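## Task

Set the green wire down on the table on its own, with at least a hand's width of clearance to every other wire; no wire may be left dangling over the table's edge.

## Robot and tools

Robot: two arms, left_arm and right_arm, each with a two-finger gripper and a wrist camera. Base positions in the scene frame: left_arm (-0.003, +0.270, +0.021) m, right_arm (-0.009, -0.335, +0.019) m, both nearly unrotated.

Scene frame: origin at table-top height, midway between the arms, roughly 5 to 10 cm in from the near edge of the table. +x points away from the robot over the table, +y toward left_arm, +z up. Arm names do not match image left and right. A gripper's fingers point along its own +z and close along its own y. end_effector_position is the spot between the finger pads, about 1 cm short of the tips.

Movement numbers. Every tool that moves the arms uses rows of 14 numbers, each in [-1, 1]. The first 7 belong to left_arm: dx, dy, dz, rx, ry, rz, opening. The last 7 belong to right_arm in the same order. Both halves must always be present. dx, dy, dz, rx, ry, rz are offsets, not poses: they are measured from that arm's Hand target as it stands when the action or move begins, along the scene-frame axes. 1.0 equals 0.6 m for dx/dy/dz and 180 degrees for rotation. rx, ry, rz form one rotation vector, turning the gripper about its Hand target position. Repeating the same offset moves the arm further. All six pose numbers at 0 re-requests the current Hand target. opening is absolute: +1 fully open (0.093 m), -1 closed. A 0 in the opening slot is a real command (half open), so resend the current opening to leave a gripper unchanged.

execute_actions: argument actions is a list of actions; each action is a list of up to 15 rows, one row per 1/30 s step. If fewer rows are given, the last row is held for the remaining steps. Every row is counted from the action's start pose, not from the previous row. An empty actions list returns the state and all camera images. cameras: list of names, ["all"], or [].

move: target is one row or a list of up to 15 rows; every row counts from the same starting Hand targets. The gripper travels in a straight line and does not avoid obstacles or the other arm. speed is path top speed in m/s (0.002 to 2.9, default 0.25; rotation up to twice that in rad/s), one value or one per target. blend is a corner radius in m for lists (0 means stop at each point). opening_speed is how fast openings change per second on the -1..+1 scale, at least 0.2. grip_force is the per-pad limit in newtons, 10 to 50, one value or one per arm; it persists, and lower values close slowly. blocking=false returns after about 0.5 s while the move continues. A move runs at most 10 s. Its result adds a move: line ending in done, off_target, moving, held or fault, plus any limits (paced = pose clipped, held = steps withheld).

wait: seconds 0 to 10; arms keep their last command, and a running move carries on. stop: brakes a running move. zoom_image: camera plus region [x0, y0, x1, y1] in pixels, at most 504 wide and high, from the newest image of that camera. finished_scene: scene number 1 or 2; call nothing after it in the same reply.

Cameras: cam_head_left, cam_head_right, cam_high, cam_low, cam_left_wrist, cam_right_wrist, all 672x504. The head cameras hang from a beam behind the arms.

Results show, per arm, end_effector_position (m) and end_effector_quat_wxyz in the scene frame, the Hand target (next offsets start here), Tool commands, grip_measured (+1 open, -1 closed), Joint positions (last entry = finger gap in m), joint torques and velocities ("within noise" means still). Action calls also list positions at some steps. Printed positions can be off by a few centimetres, more at long reach.

Behaviour to expect: grippers often stop short of or below the target and can tilt, especially far out. Check position and orientation after each move, and send the remaining distance as a new offset. Commanded orientation is clipped to within 40 degrees of the current one each step. Small moves may not happen or may go sideways. Do not route a path close by an arm's own base; go around it. An arm blocked by something keeps pressing until commanded back.

Gripping: pads meet at about -0.94; each millimetre of object width adds about 0.0208. The reading may be up to 0.02 too high. To hold, keep sending the closing number; to release, send a value well above the object's width reading. Squeeze is about 50 to 65 N per pad.

Avoid: dropping the wire or letting go while it moves, fast contacts, hard presses on the table or fixtures (the bar, plate and rail near the bases, up to about 3 cm tall), any contact between the two grippers or wrist cameras, strain on camera cables, and anything left hanging off or falling from the table. Loose objects may occasionally be nudged. Motors heat when holding loads, stretched out or pushing: MOTOR HOT appears at 75 °C, 90 °C folds that arm for good, 100 °C makes it collapse.

Joint ranges (rad): waist -2.618 to 3.054, shoulder 0.000 to 3.142, elbow 0.000 to 3.142 (straight at 2.901), wrist pitch and yaw -1.571 to 1.571, wrist roll -2.094 to 2.094.

Each tool is called as name(argument=value, ...) on one line, values as JSON.

## Session

execute_actions(actions=[])

Scene clock: 0.00 s.
left_arm: end_effector_position=(+0.3514, -0.0684, +0.2593) grip_measured=-0.927 end_effector_quat_wxyz=(+0.433, +0.551, +0.547, -0.458) | right_arm: end_effector_position=(+0.3679, -0.3063, +0.4186) grip_measured=+1.000 end_effector_quat_wxyz=(+0.705, -0.026, +0.709, +0.009)
Joint positions: left_arm=[-0.441 1.827 1.347 -0.002 1.096 0.421 0.001] | right_arm=[0 1.047 1.047 0 0 0 0.093]
Joint velocities: within noise
Joint torques (N m): no reading
Heat: left arm: 43 °C; right arm: 43 °C.
Hand target: left_arm +0.3508, -0.0686, +0.2688; +0.442, +0.554, +0.539, -0.455 | right_arm +0.3665, -0.3069, +0.4236; +0.708, -0.025, +0.705, +0.009
Tool commands: left_gripper/opening=-0.932471 right_gripper/opening=+1.0

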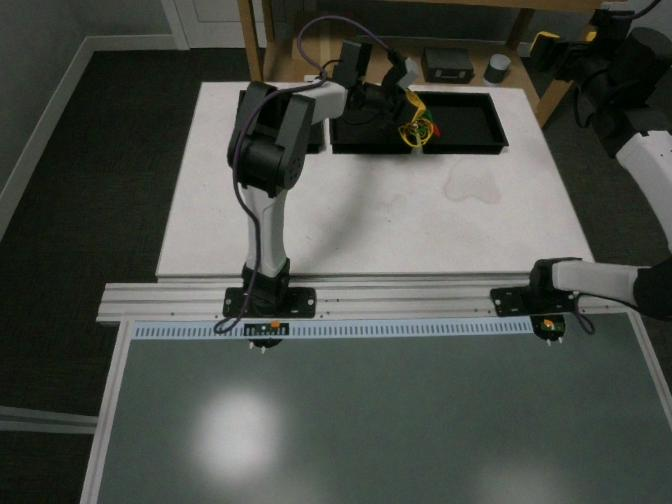

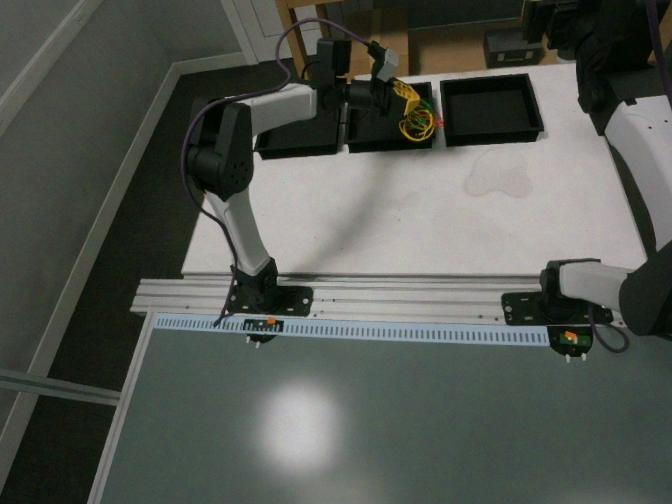

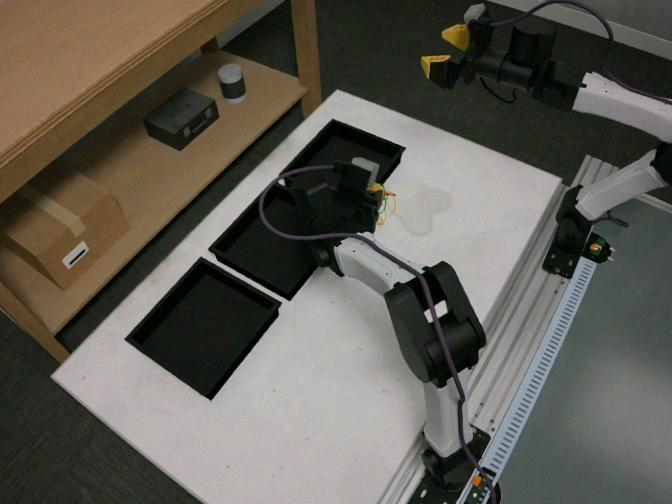

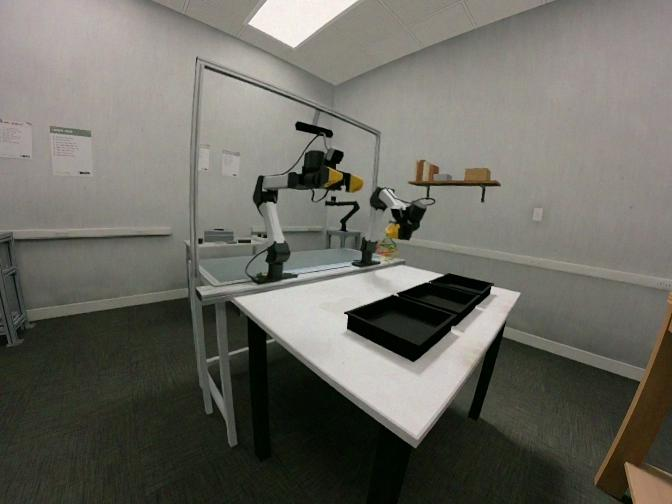

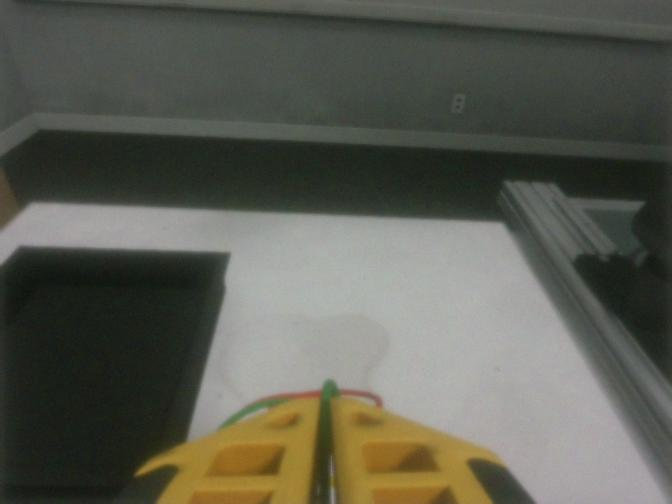

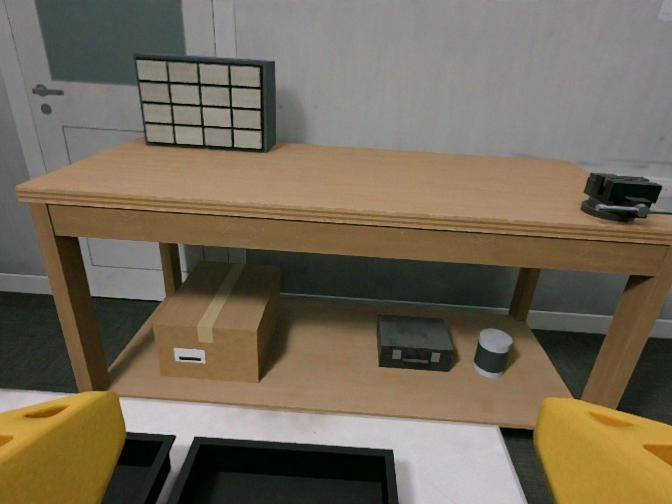

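zoom_image(camera="cam_head_right", region=[360, 60, 480, 150])

zoom_image(camera="cam_high", region=[340, 140, 440, 240])

zoom_image(camera="cam_head_left", region=[370, 60, 490, 160])

zoom_image(camera="cam_low", region=[350, 190, 440, 280])

zoom_image(camera="cam_left_wrist", region=[180, 350, 480, 504])

Scaled by 4.200 from the camera's 672x504 image, which has a finer 960x720 frame.

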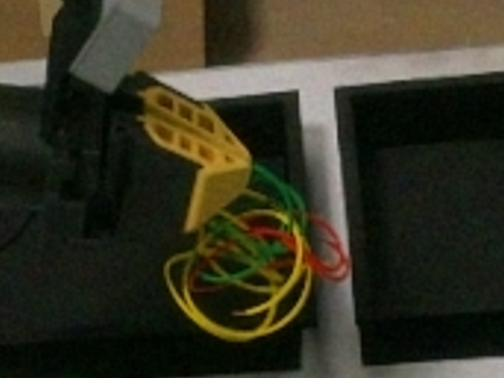

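Scaled by 5.040 from the camera's 672x504 image, which has a finer 960x720 frame.

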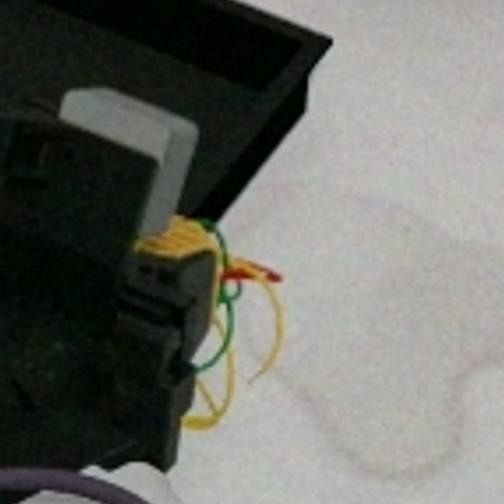

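Scaled by 4.200 from the camera's 672x504 image, which has a finer 960x720 frame.

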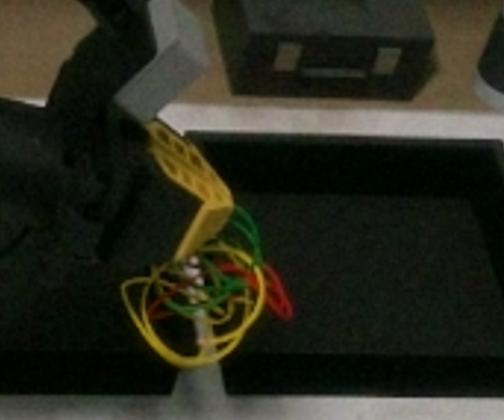

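Scaled by 5.600 from the camera's 672x504 image, which has a finer 960x720 frame.

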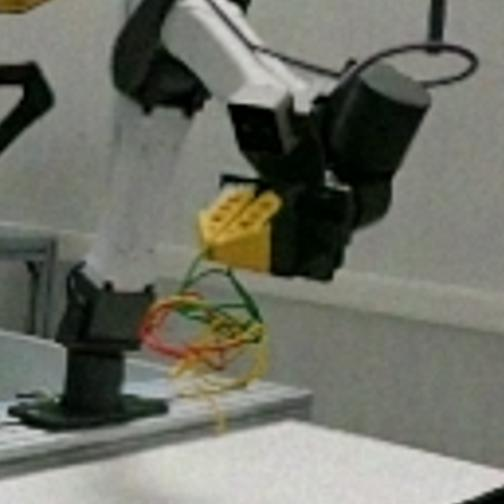

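Scaled by 1.680 from the camera's 672x504 image, which has a finer 960x720 frame.

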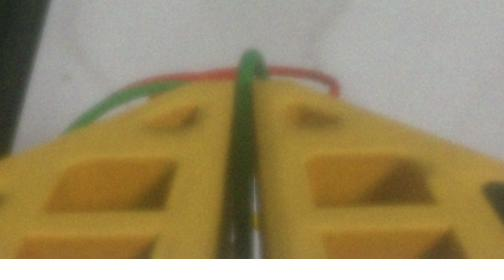

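move(target=[-0.2,0.03,0,0,0,0,-0.932471,-0.195,0.05,-0.15,-0.195,0.195,0.472,1], cameras=["all"])

zoom_image(camera="cam_right_wrist", region=[150, 80, 550, 400])

Scene clock: 36.73 s.
left_arm: end_effector_position=(+0.2350, -0.0521, +0.2629) grip_measured=-0.927 end_effector_quat_wxyz=(+0.432, +0.555, +0.544, -0.458) | right_arm: end_effector_position=(+0.2557, -0.2784, +0.3350) grip_measured=+1.000 end_effector_quat_wxyz=(+0.402, -0.584, +0.694, +0.125)
Joint positions: left_arm=[-0.566 1.411 0.9 0.113 0.988 0.328 0.001] | right_arm=[-0.36 1.347 1.622 -1.546 -0.852 -1.568 0.093]
Joint torques (N m): left_arm=[0.27 -8.8 5.35 1.64 0.11 -0.12] | right_arm=[0.68 -4.64 5.79 0.65 -0.41 -0.16]
Heat: left arm: 59 °C; right arm: 45 °C.
Hand target: left_arm +0.2308, -0.0507, +0.2689; +0.442, +0.554, +0.539, -0.455 | right_arm +0.2495, -0.2769, +0.3336; +0.260, -0.666, +0.638, +0.285
Off the commanded pose: left_arm 0.007 m, 1 deg | right_arm 0.007 m, 27 deg.
joint sent to its limit (right arm) — joint 4 (wrist pitch), lower limit. The joint targets are off in orientation, not in position.
move: off_target (right_arm)

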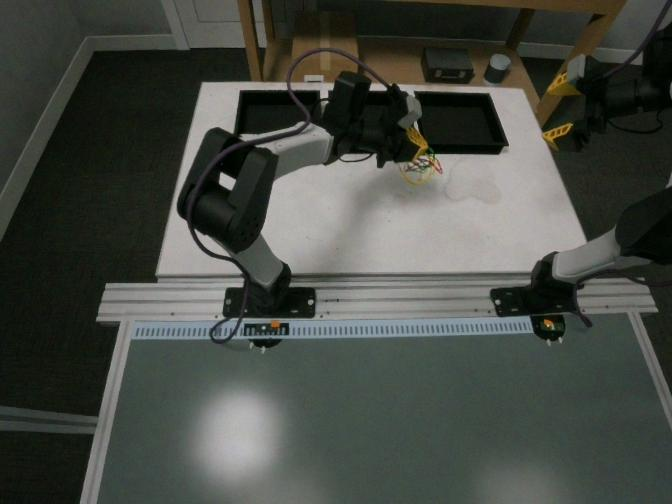

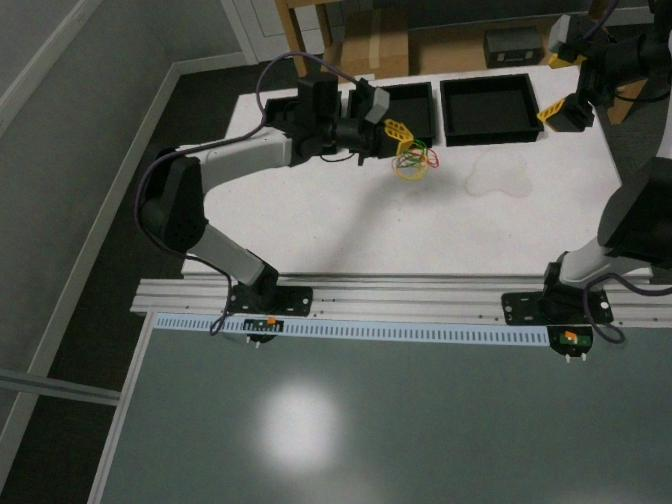

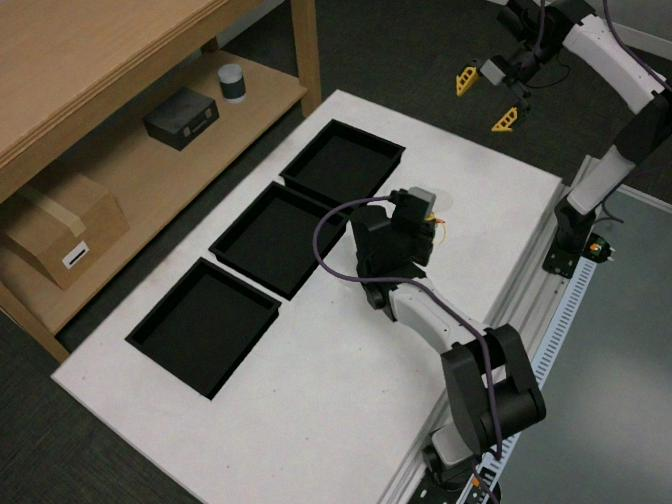

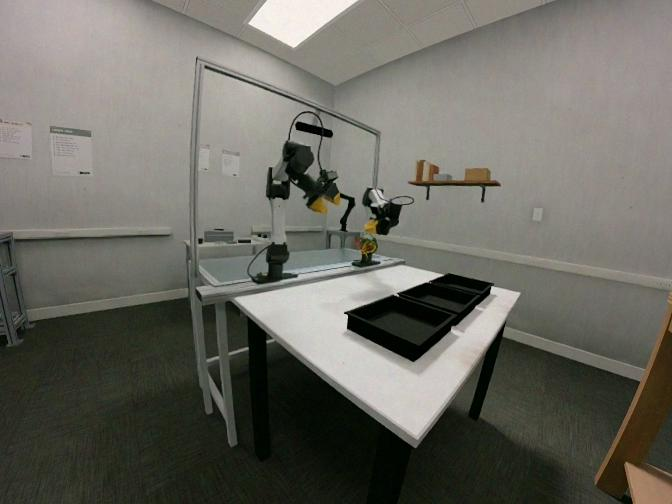

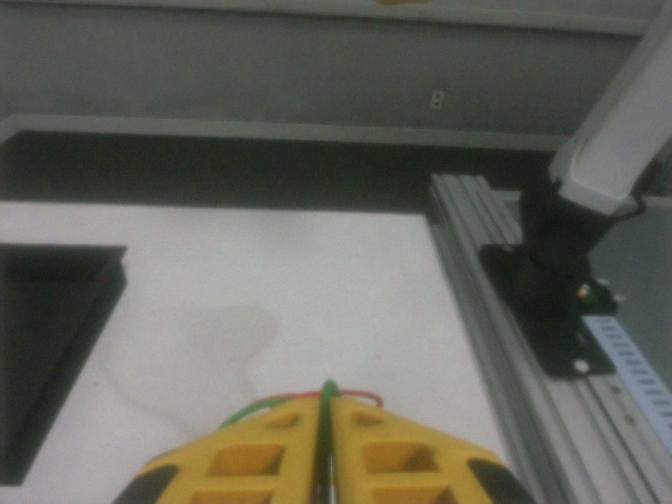

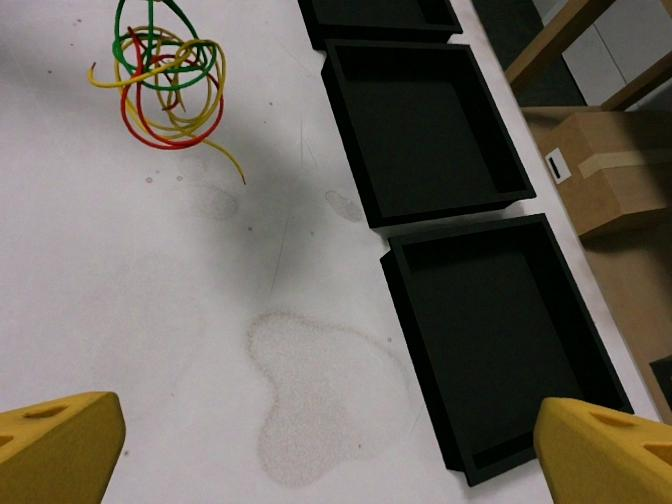

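Scaled by 1.260 from the camera's 672x504 image, which has a finer 960x720 frame.

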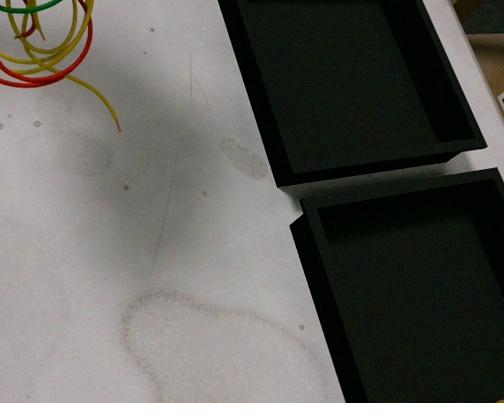

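zoom_image(camera="cam_right_wrist", region=[70, 0, 270, 200])

Scaled by 2.520 from the camera's 672x504 image, which has a finer 960x720 frame.

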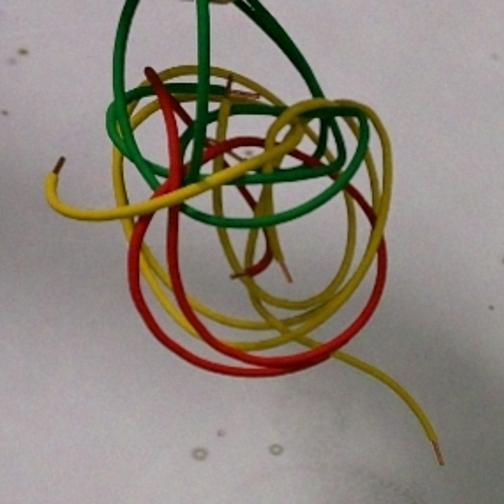

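move(target=[0,0,0,0,0,0,-0.932471,-0.0,-0.005,-0.2,0.207,-0.471,0.18,1], cameras=["cam_right_wrist","cam_head_right"])

Scene clock: 68.00 s.
left_arm: end_effector_position=(+0.2350, -0.0521, +0.2629) grip_measured=-0.927 end_effector_quat_wxyz=(+0.432, +0.555, +0.544, -0.458) | right_arm: end_effector_position=(+0.2532, -0.2800, +0.2177) grip_measured=+1.000 end_effector_quat_wxyz=(+0.676, -0.694, +0.175, -0.174)
Joint positions: left_arm=[-0.566 1.411 0.9 0.113 0.988 0.328 0.001] | right_arm=[-0.547 1.178 0.442 0.229 -1.569 -2.075 0.093]
Joint torques (N m): left_arm=[0.12 -8.7 5.3 1.67 0.07 -0.05] | right_arm=[-0.02 -1.83 6.12 1.29 -0.53 -0.08]
Heat: left arm: 58 °C; right arm: 43 °C.
Hand target: left_arm +0.2307, -0.0507, +0.2689; +0.442, +0.554, +0.539, -0.455 | right_arm +0.2495, -0.2799, +0.2136; +0.707, -0.707, +0.001, +0.000
Off the commanded pose: left_arm 0.008 m, 1 deg | right_arm 0.005 m, 29 deg.
joint sent to its limit (right arm) — joint 5 (wrist yaw), lower limit; joint 6 (wrist roll), lower limit. The joint targets are off in orientation, not in position.
move: off_target (right_arm)
Images, in order (width x height): cam_head_right 672x504, cam_right_wrist 672x504.

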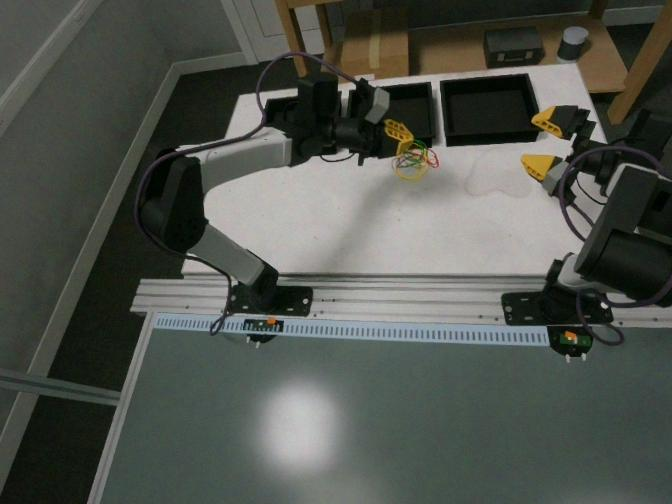

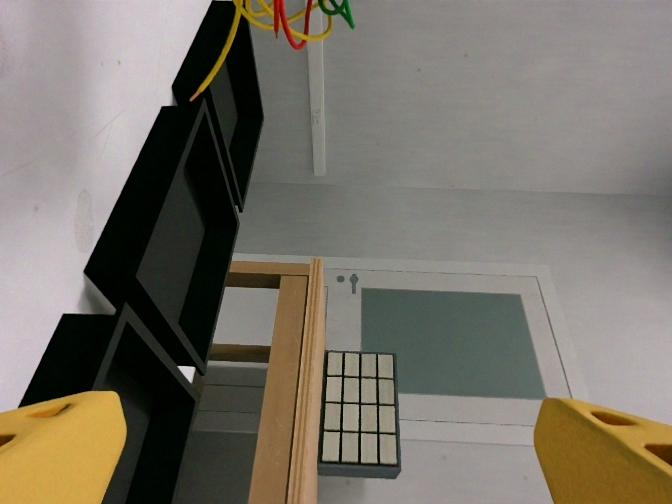

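move(target=[0,0,0,0,0,0,-0.932471,-0.024,0.183,-0.106,0,0,0,1], cameras=["cam_right_wrist","cam_head_right","cam_head_left"])

zoom_image(camera="cam_head_right", region=[360, 80, 560, 230])

zoom_image(camera="cam_head_left", region=[360, 80, 560, 230])

Scene clock: 84.70 s.
left_arm: end_effector_position=(+0.2350, -0.0521, +0.2629) grip_measured=-0.927 end_effector_quat_wxyz=(+0.432, +0.555, +0.544, -0.458) | right_arm: end_effector_position=(+0.2318, -0.1709, +0.1457) grip_measured=+1.000 end_effector_quat_wxyz=(+0.699, -0.715, +0.023, +0.001)
Joint positions: left_arm=[-0.566 1.411 0.9 0.113 0.988 0.328 0.001] | right_arm=[-0.082 1.604 0.394 0.676 -1.573 -2.076 0.093]
Joint torques (N m): left_arm=[0.14 -8.9 5.22 1.66 0.11 -0.11] | right_arm=[0.68 -3.78 7.56 1.26 -0.49 -0.06]
Heat: left arm: 58 °C; right arm: 43 °C.
Hand target: left_arm +0.2307, -0.0507, +0.2689; +0.442, +0.554, +0.539, -0.455 | right_arm +0.2351, -0.1701, +0.1501; +0.707, -0.707, +0.001, +0.000
Off the commanded pose: left_arm 0.008 m, 1 deg | right_arm 0.006 m, 3 deg.
joint sent to its limit (right arm) — joint 5 (wrist yaw), lower limit; joint 6 (wrist roll), lower limit. The joint targets still meet the commanded pose.
move: off_target (right_arm)
Images, in order (width x height): cam_head_left 672x504, cam_head_right 672x504, cam_right_wrist 672x504.

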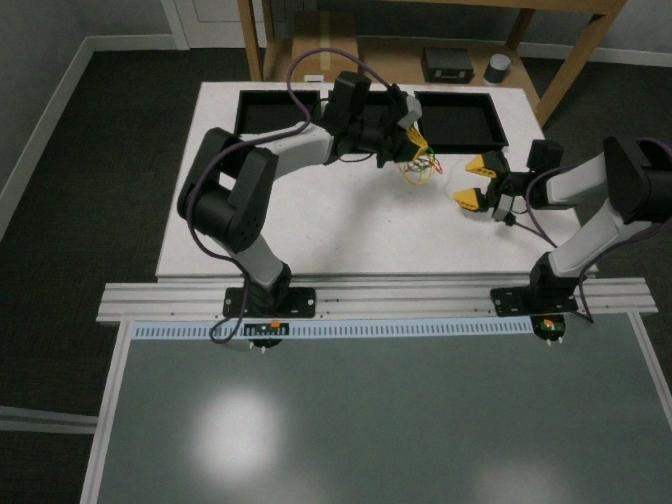

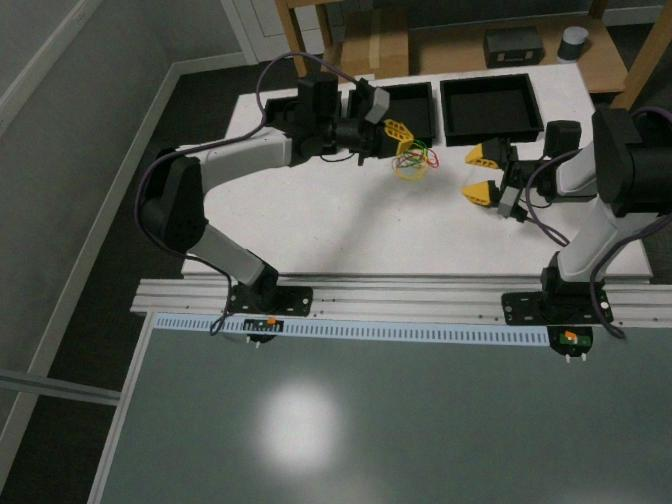

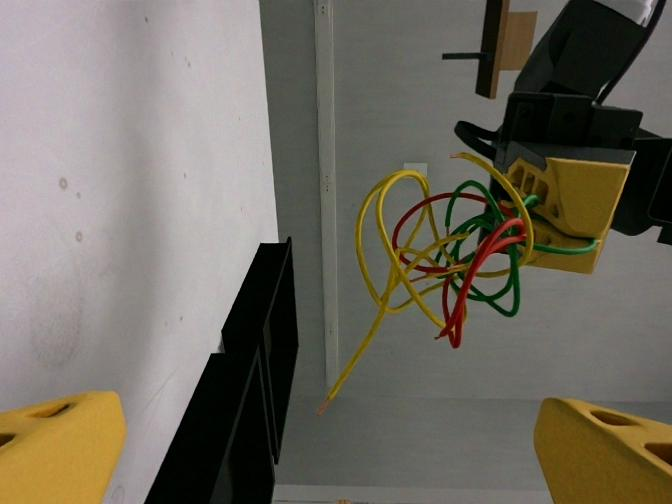

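Scaled by 2.520 from the camera's 672x504 image, which has a finer 960x720 frame.

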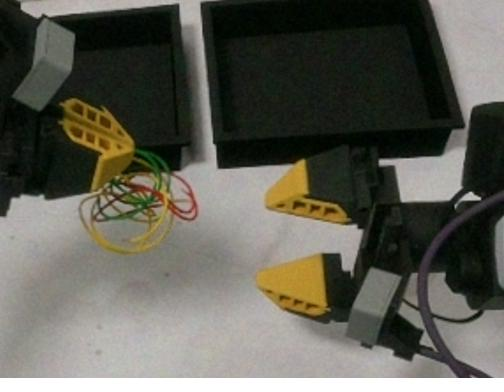

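Scaled by 2.520 from the camera's 672x504 image, which has a finer 960x720 frame.

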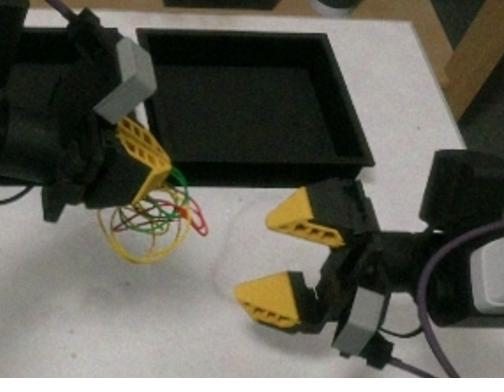

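move(target=[0,0,0,0,0,0,-0.932471,0.013,0.1,0.02,0,0,0,0.1], cameras=["cam_right_wrist","cam_head_right","cam_low"], speed=0.15)

zoom_image(camera="cam_low", region=[330, 180, 450, 280])

zoom_image(camera="cam_head_right", region=[360, 80, 560, 230])

Scene clock: 109.40 s.
left_arm: end_effector_position=(+0.2351, -0.0521, +0.2629) grip_measured=-0.927 end_effector_quat_wxyz=(+0.432, +0.555, +0.544, -0.457) | right_arm: end_effector_position=(+0.2446, -0.1109, +0.1651) grip_measured=+0.101 end_effector_quat_wxyz=(+0.704, -0.710, -0.007, -0.005)
Joint positions: left_arm=[-0.566 1.411 0.9 0.113 0.987 0.328 0.001] | right_arm=[0.152 1.782 0.42 1.44 -1.372 -1.516 0.05]
Joint torques (N m): left_arm=[0.14 -8.76 5.11 1.77 0.09 -0.15] | right_arm=[0.7 -4.63 3.77 1.53 0.09 0.18]
Heat: left arm: 58 °C; right arm: 43 °C.
Hand target: left_arm +0.2308, -0.0507, +0.2689; +0.442, +0.554, +0.539, -0.455 | right_arm +0.2429, -0.1102, +0.1620; +0.707, -0.707, +0.001, +0.000
Off the commanded pose: left_arm 0.008 m, 1 deg | right_arm 0.004 m, 1 deg.
move: done
Images, in order (width x height): cam_head_right 672x504, cam_low 672x504, cam_right_wrist 672x504.

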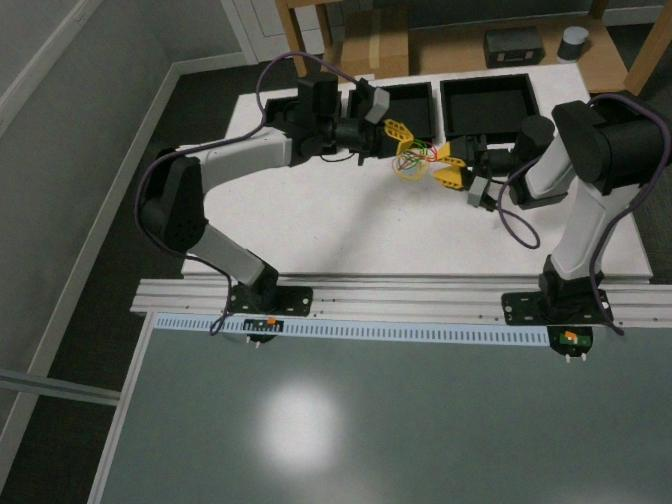

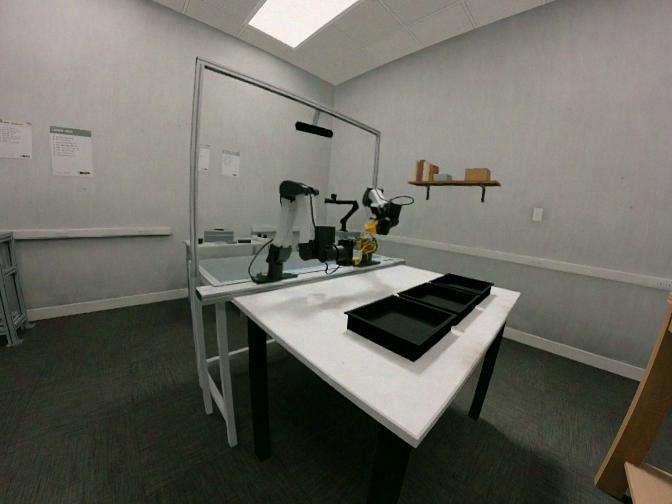

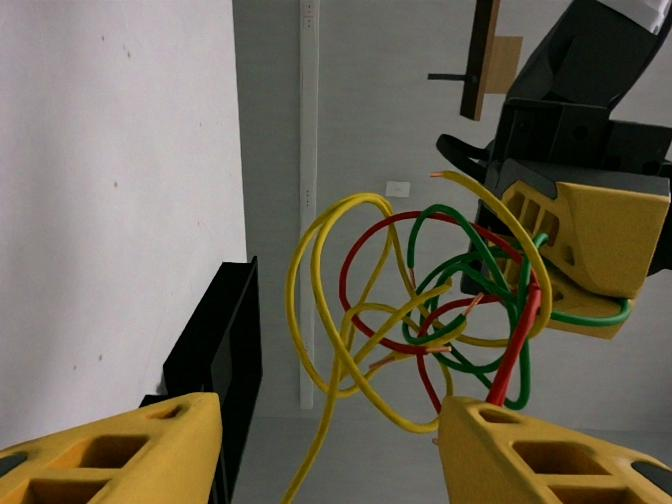

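Scaled by 4.200 from the camera's 672x504 image, which has a finer 960x720 frame.

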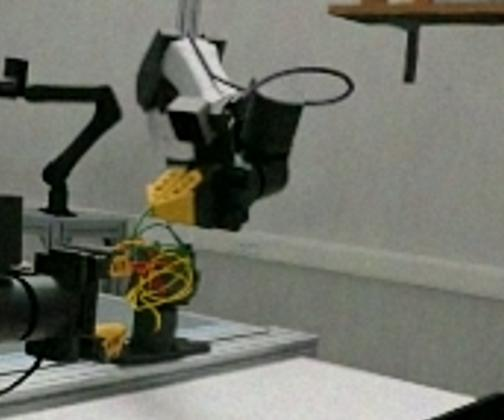

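Scaled by 2.520 from the camera's 672x504 image, which has a finer 960x720 frame.

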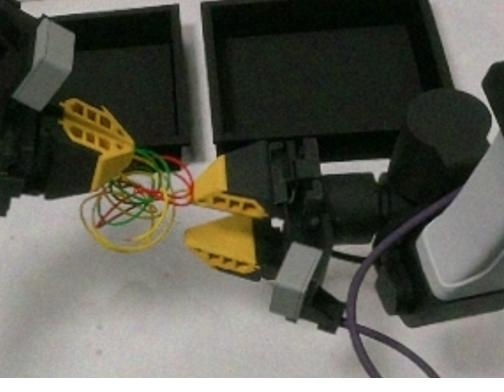

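move(target=[[0,0,0,0,0,0,-0.932471,-0.022,-0.02,-0.03,0,0,0,0.05],[0,0,0,0,0,0,-0.932471,-0.022,0.095,-0.03,0,0,0,0.05]], cameras=["cam_right_wrist","cam_head_right","cam_low"], speed=0.1)

zoom_image(camera="cam_low", region=[330, 180, 450, 280])

zoom_image(camera="cam_head_right", region=[360, 80, 560, 230])

Scene clock: 120.27 s.
left_arm: end_effector_position=(+0.2353, -0.0521, +0.2629) grip_measured=-0.927 end_effector_quat_wxyz=(+0.433, +0.555, +0.544, -0.457) | right_arm: end_effector_position=(+0.2248, -0.0563, +0.1407) grip_measured=+0.051 end_effector_quat_wxyz=(+0.702, -0.712, +0.008, +0.011)
Joint positions: left_arm=[-0.566 1.411 0.9 0.113 0.987 0.328 0.001] | right_arm=[0.379 1.886 0.404 1.508 -1.147 -1.525 0.048]
Joint torques (N m): left_arm=[-0.05 -8.94 5.27 1.68 0.11 -0.07] | right_arm=[0.68 -5.04 6.22 1.69 0.04 -0.02]
Heat: left arm: 58 °C; right arm: 43 °C.
Hand target: left_arm +0.2308, -0.0507, +0.2689; +0.442, +0.554, +0.539, -0.455 | right_arm +0.2297, -0.0532, +0.1441; +0.707, -0.707, +0.001, +0.000
Off the commanded pose: left_arm 0.008 m, 1 deg | right_arm 0.007 m, 2 deg.
move: done
Images, in order (width x height): cam_head_right 672x504, cam_low 672x504, cam_right_wrist 672x504.

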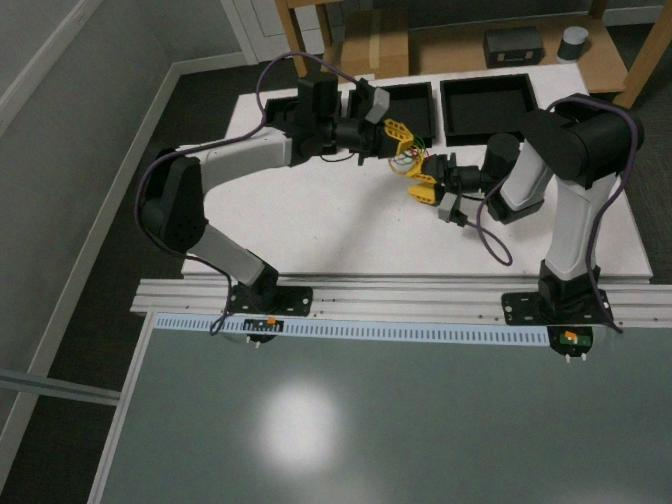

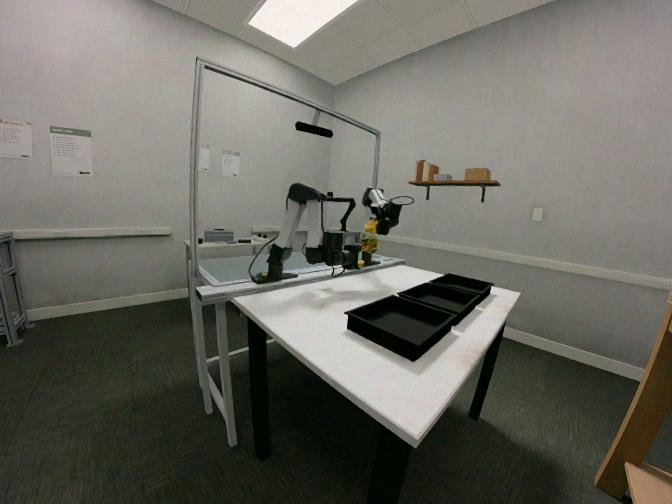

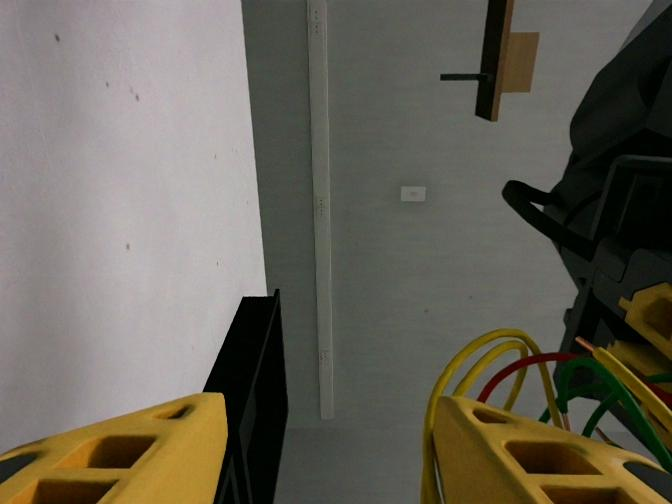

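Scaled by 4.200 from the camera's 672x504 image, which has a finer 960x720 frame.

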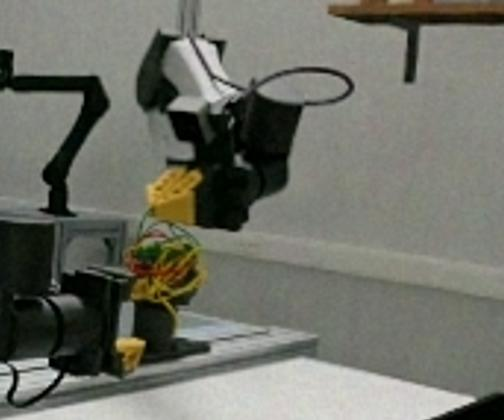

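Scaled by 2.520 from the camera's 672x504 image, which has a finer 960x720 frame.

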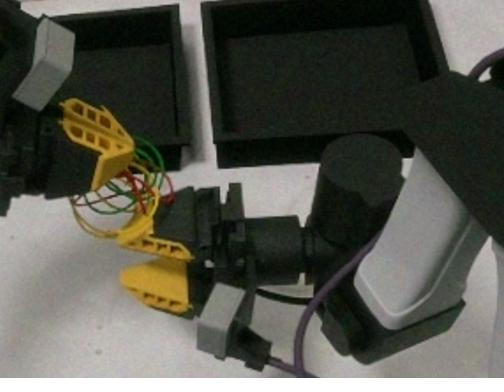

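move(target=[[0,0,0,0,0,0,-0.932471,0,-0.1,0,0,0,0,-0.15],[0,0,0,0,0,0,-0.932471,0.005,-0.1,0.045,0,0,0,-0.15],[0,0,0,0,0,0,-0.932471,0.005,0.005,0.045,0,0,0,-0.15]], cameras=["cam_right_wrist","cam_head_right","cam_low"], speed=0.1)

zoom_image(camera="cam_low", region=[330, 180, 450, 280])

zoom_image(camera="cam_head_right", region=[360, 80, 560, 230])

Scene clock: 134.60 s.
left_arm: end_effector_position=(+0.2355, -0.0523, +0.2636) grip_measured=-0.927 end_effector_quat_wxyz=(+0.434, +0.555, +0.543, -0.457) | right_arm: end_effector_position=(+0.2270, -0.0539, +0.1668) grip_measured=-0.149 end_effector_quat_wxyz=(+0.705, -0.709, +0.004, +0.008)
Joint positions: left_arm=[-0.566 1.411 0.9 0.118 0.987 0.328 0.001] | right_arm=[0.382 1.759 0.429 1.375 -1.144 -1.517 0.038]
Joint torques (N m): left_arm=[0.25 -8.9 5.48 1.67 0.11 0.06] | right_arm=[0.69 -5.65 7.66 1.39 0.08 -0.1]
Heat: left arm: 58 °C; right arm: 43 °C.
Hand target: left_arm +0.2308, -0.0507, +0.2689; +0.442, +0.554, +0.539, -0.455 | right_arm +0.2328, -0.0502, +0.1711; +0.707, -0.707, +0.001, +0.000
Off the commanded pose: left_arm 0.007 m, 1 deg | right_arm 0.008 m, 1 deg.
move: done
Images, in order (width x height): cam_head_right 672x504, cam_low 672x504, cam_right_wrist 672x504.

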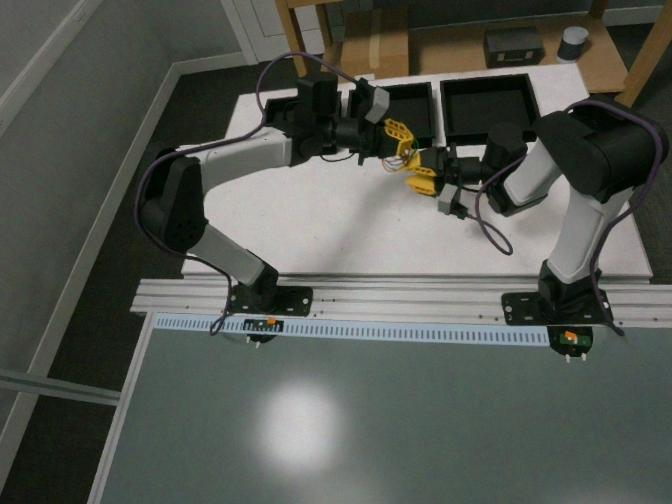

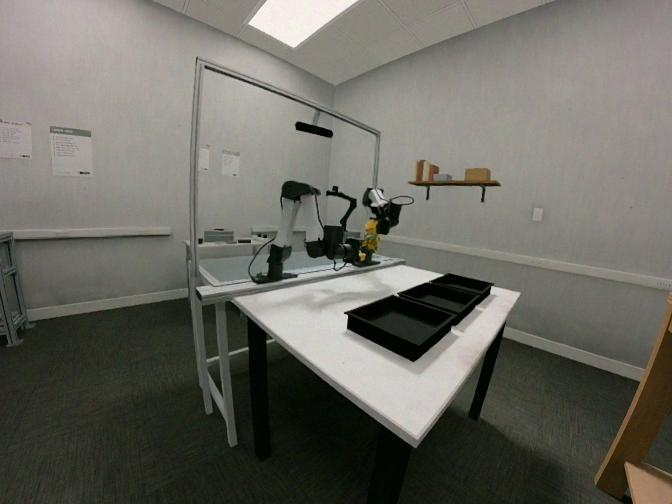

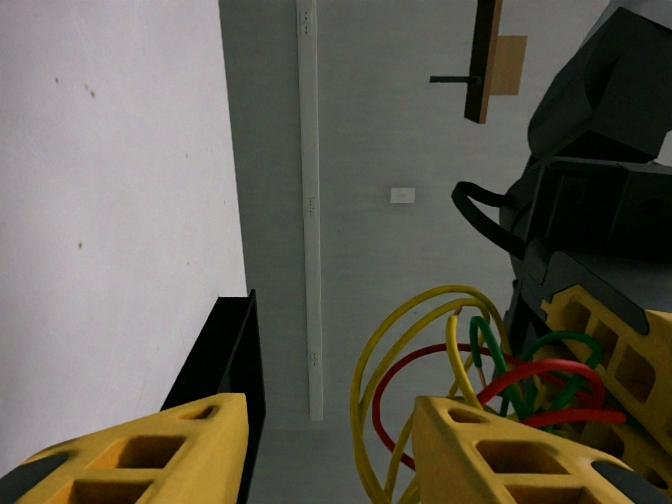

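Scaled by 4.200 from the camera's 672x504 image, which has a finer 960x720 frame.

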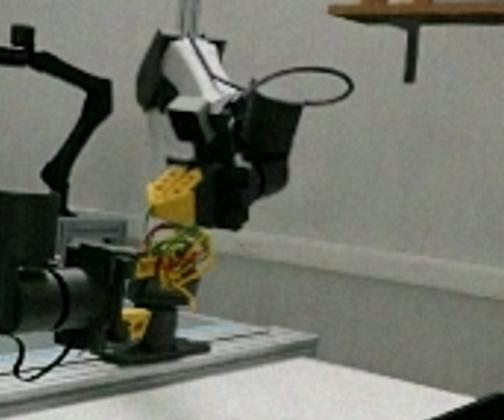

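Scaled by 2.520 from the camera's 672x504 image, which has a finer 960x720 frame.

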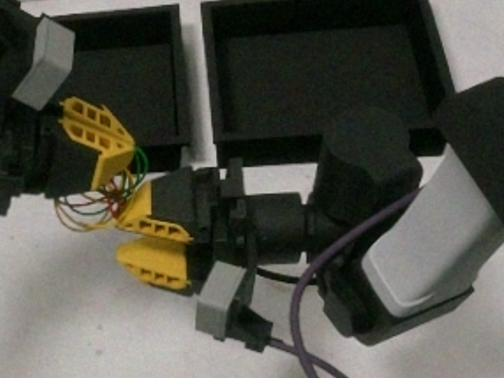

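move(target=[[0,0,0,0,0,0,-0.932471,0.01,0.055,0,0,0,0,-0.15],[0,0,0,0,0,0,-0.932471,0.01,0.055,0,0,0,0,-1]], cameras=["cam_right_wrist","cam_head_right","cam_low"], speed=0.1, opening_speed=0.5)

zoom_image(camera="cam_low", region=[330, 180, 450, 280])

zoom_image(camera="cam_head_right", region=[360, 80, 560, 230])

Scene clock: 145.10 s.
left_arm: end_effector_position=(+0.2355, -0.0520, +0.2661) grip_measured=-0.927 end_effector_quat_wxyz=(+0.438, +0.555, +0.540, -0.455) | right_arm: end_effector_position=(+0.2326, -0.0221, +0.1674) grip_measured=-0.978 end_effector_quat_wxyz=(+0.704, -0.710, +0.005, +0.008)
Joint positions: left_arm=[-0.566 1.406 0.9 0.123 0.985 0.328 0.001] | right_arm=[0.477 1.8 0.51 1.323 -1.047 -1.529 0]
Joint torques (N m): left_arm=[-0.25 -8.17 5.41 1.65 0.13 -0.1] | right_arm=[0.73 -5.5 8.31 1.47 0.08 -0.08]
Heat: left arm: 58 °C; right arm: 44 °C.
Hand target: left_arm +0.2308, -0.0507, +0.2690; +0.442, +0.554, +0.539, -0.455 | right_arm +0.2387, -0.0171, +0.1712; +0.707, -0.707, +0.000, +0.000
Off the commanded pose: left_arm 0.006 m, 0 deg | right_arm 0.009 m, 1 deg.
move: done
Images, in order (width x height): cam_head_right 672x504, cam_low 672x504, cam_right_wrist 672x504.

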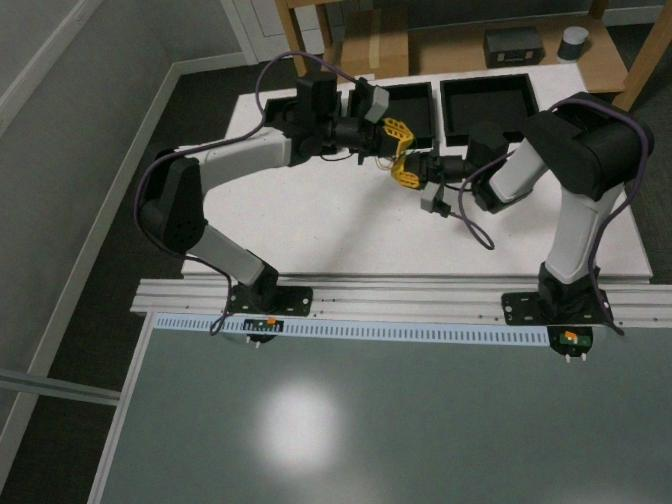

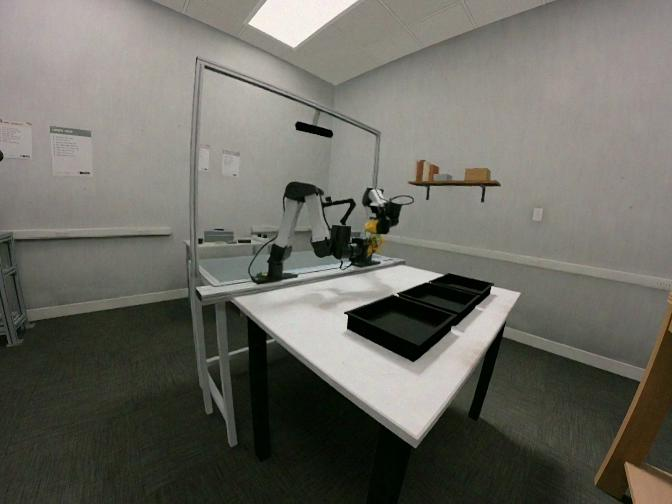

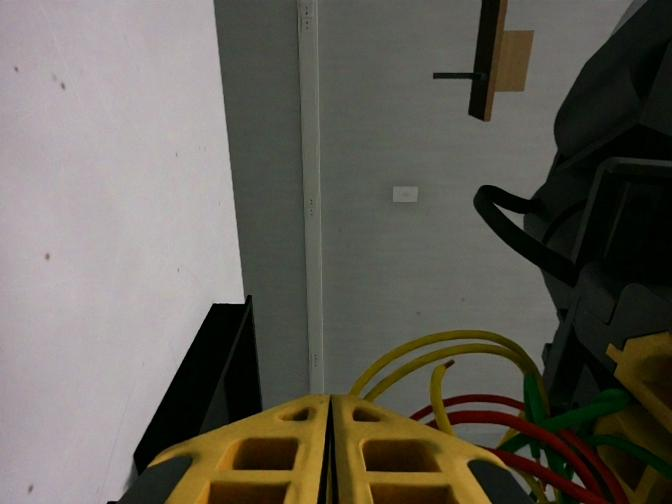

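Scaled by 4.200 from the camera's 672x504 image, which has a finer 960x720 frame.

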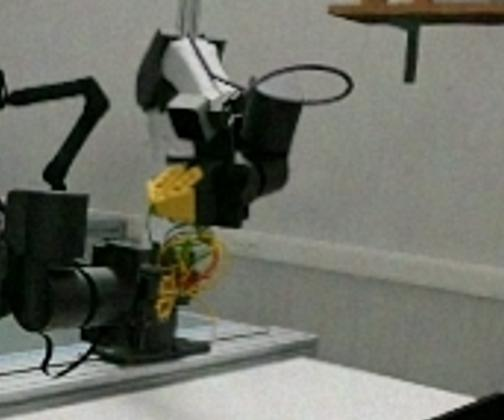

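Scaled by 2.520 from the camera's 672x504 image, which has a finer 960x720 frame.

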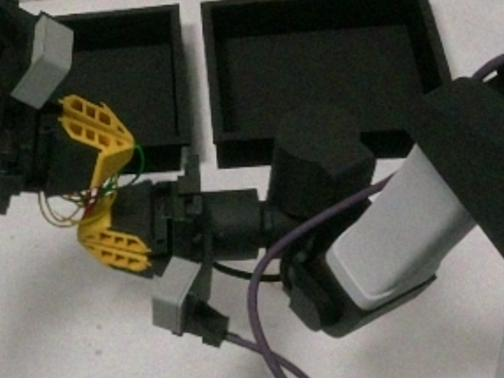

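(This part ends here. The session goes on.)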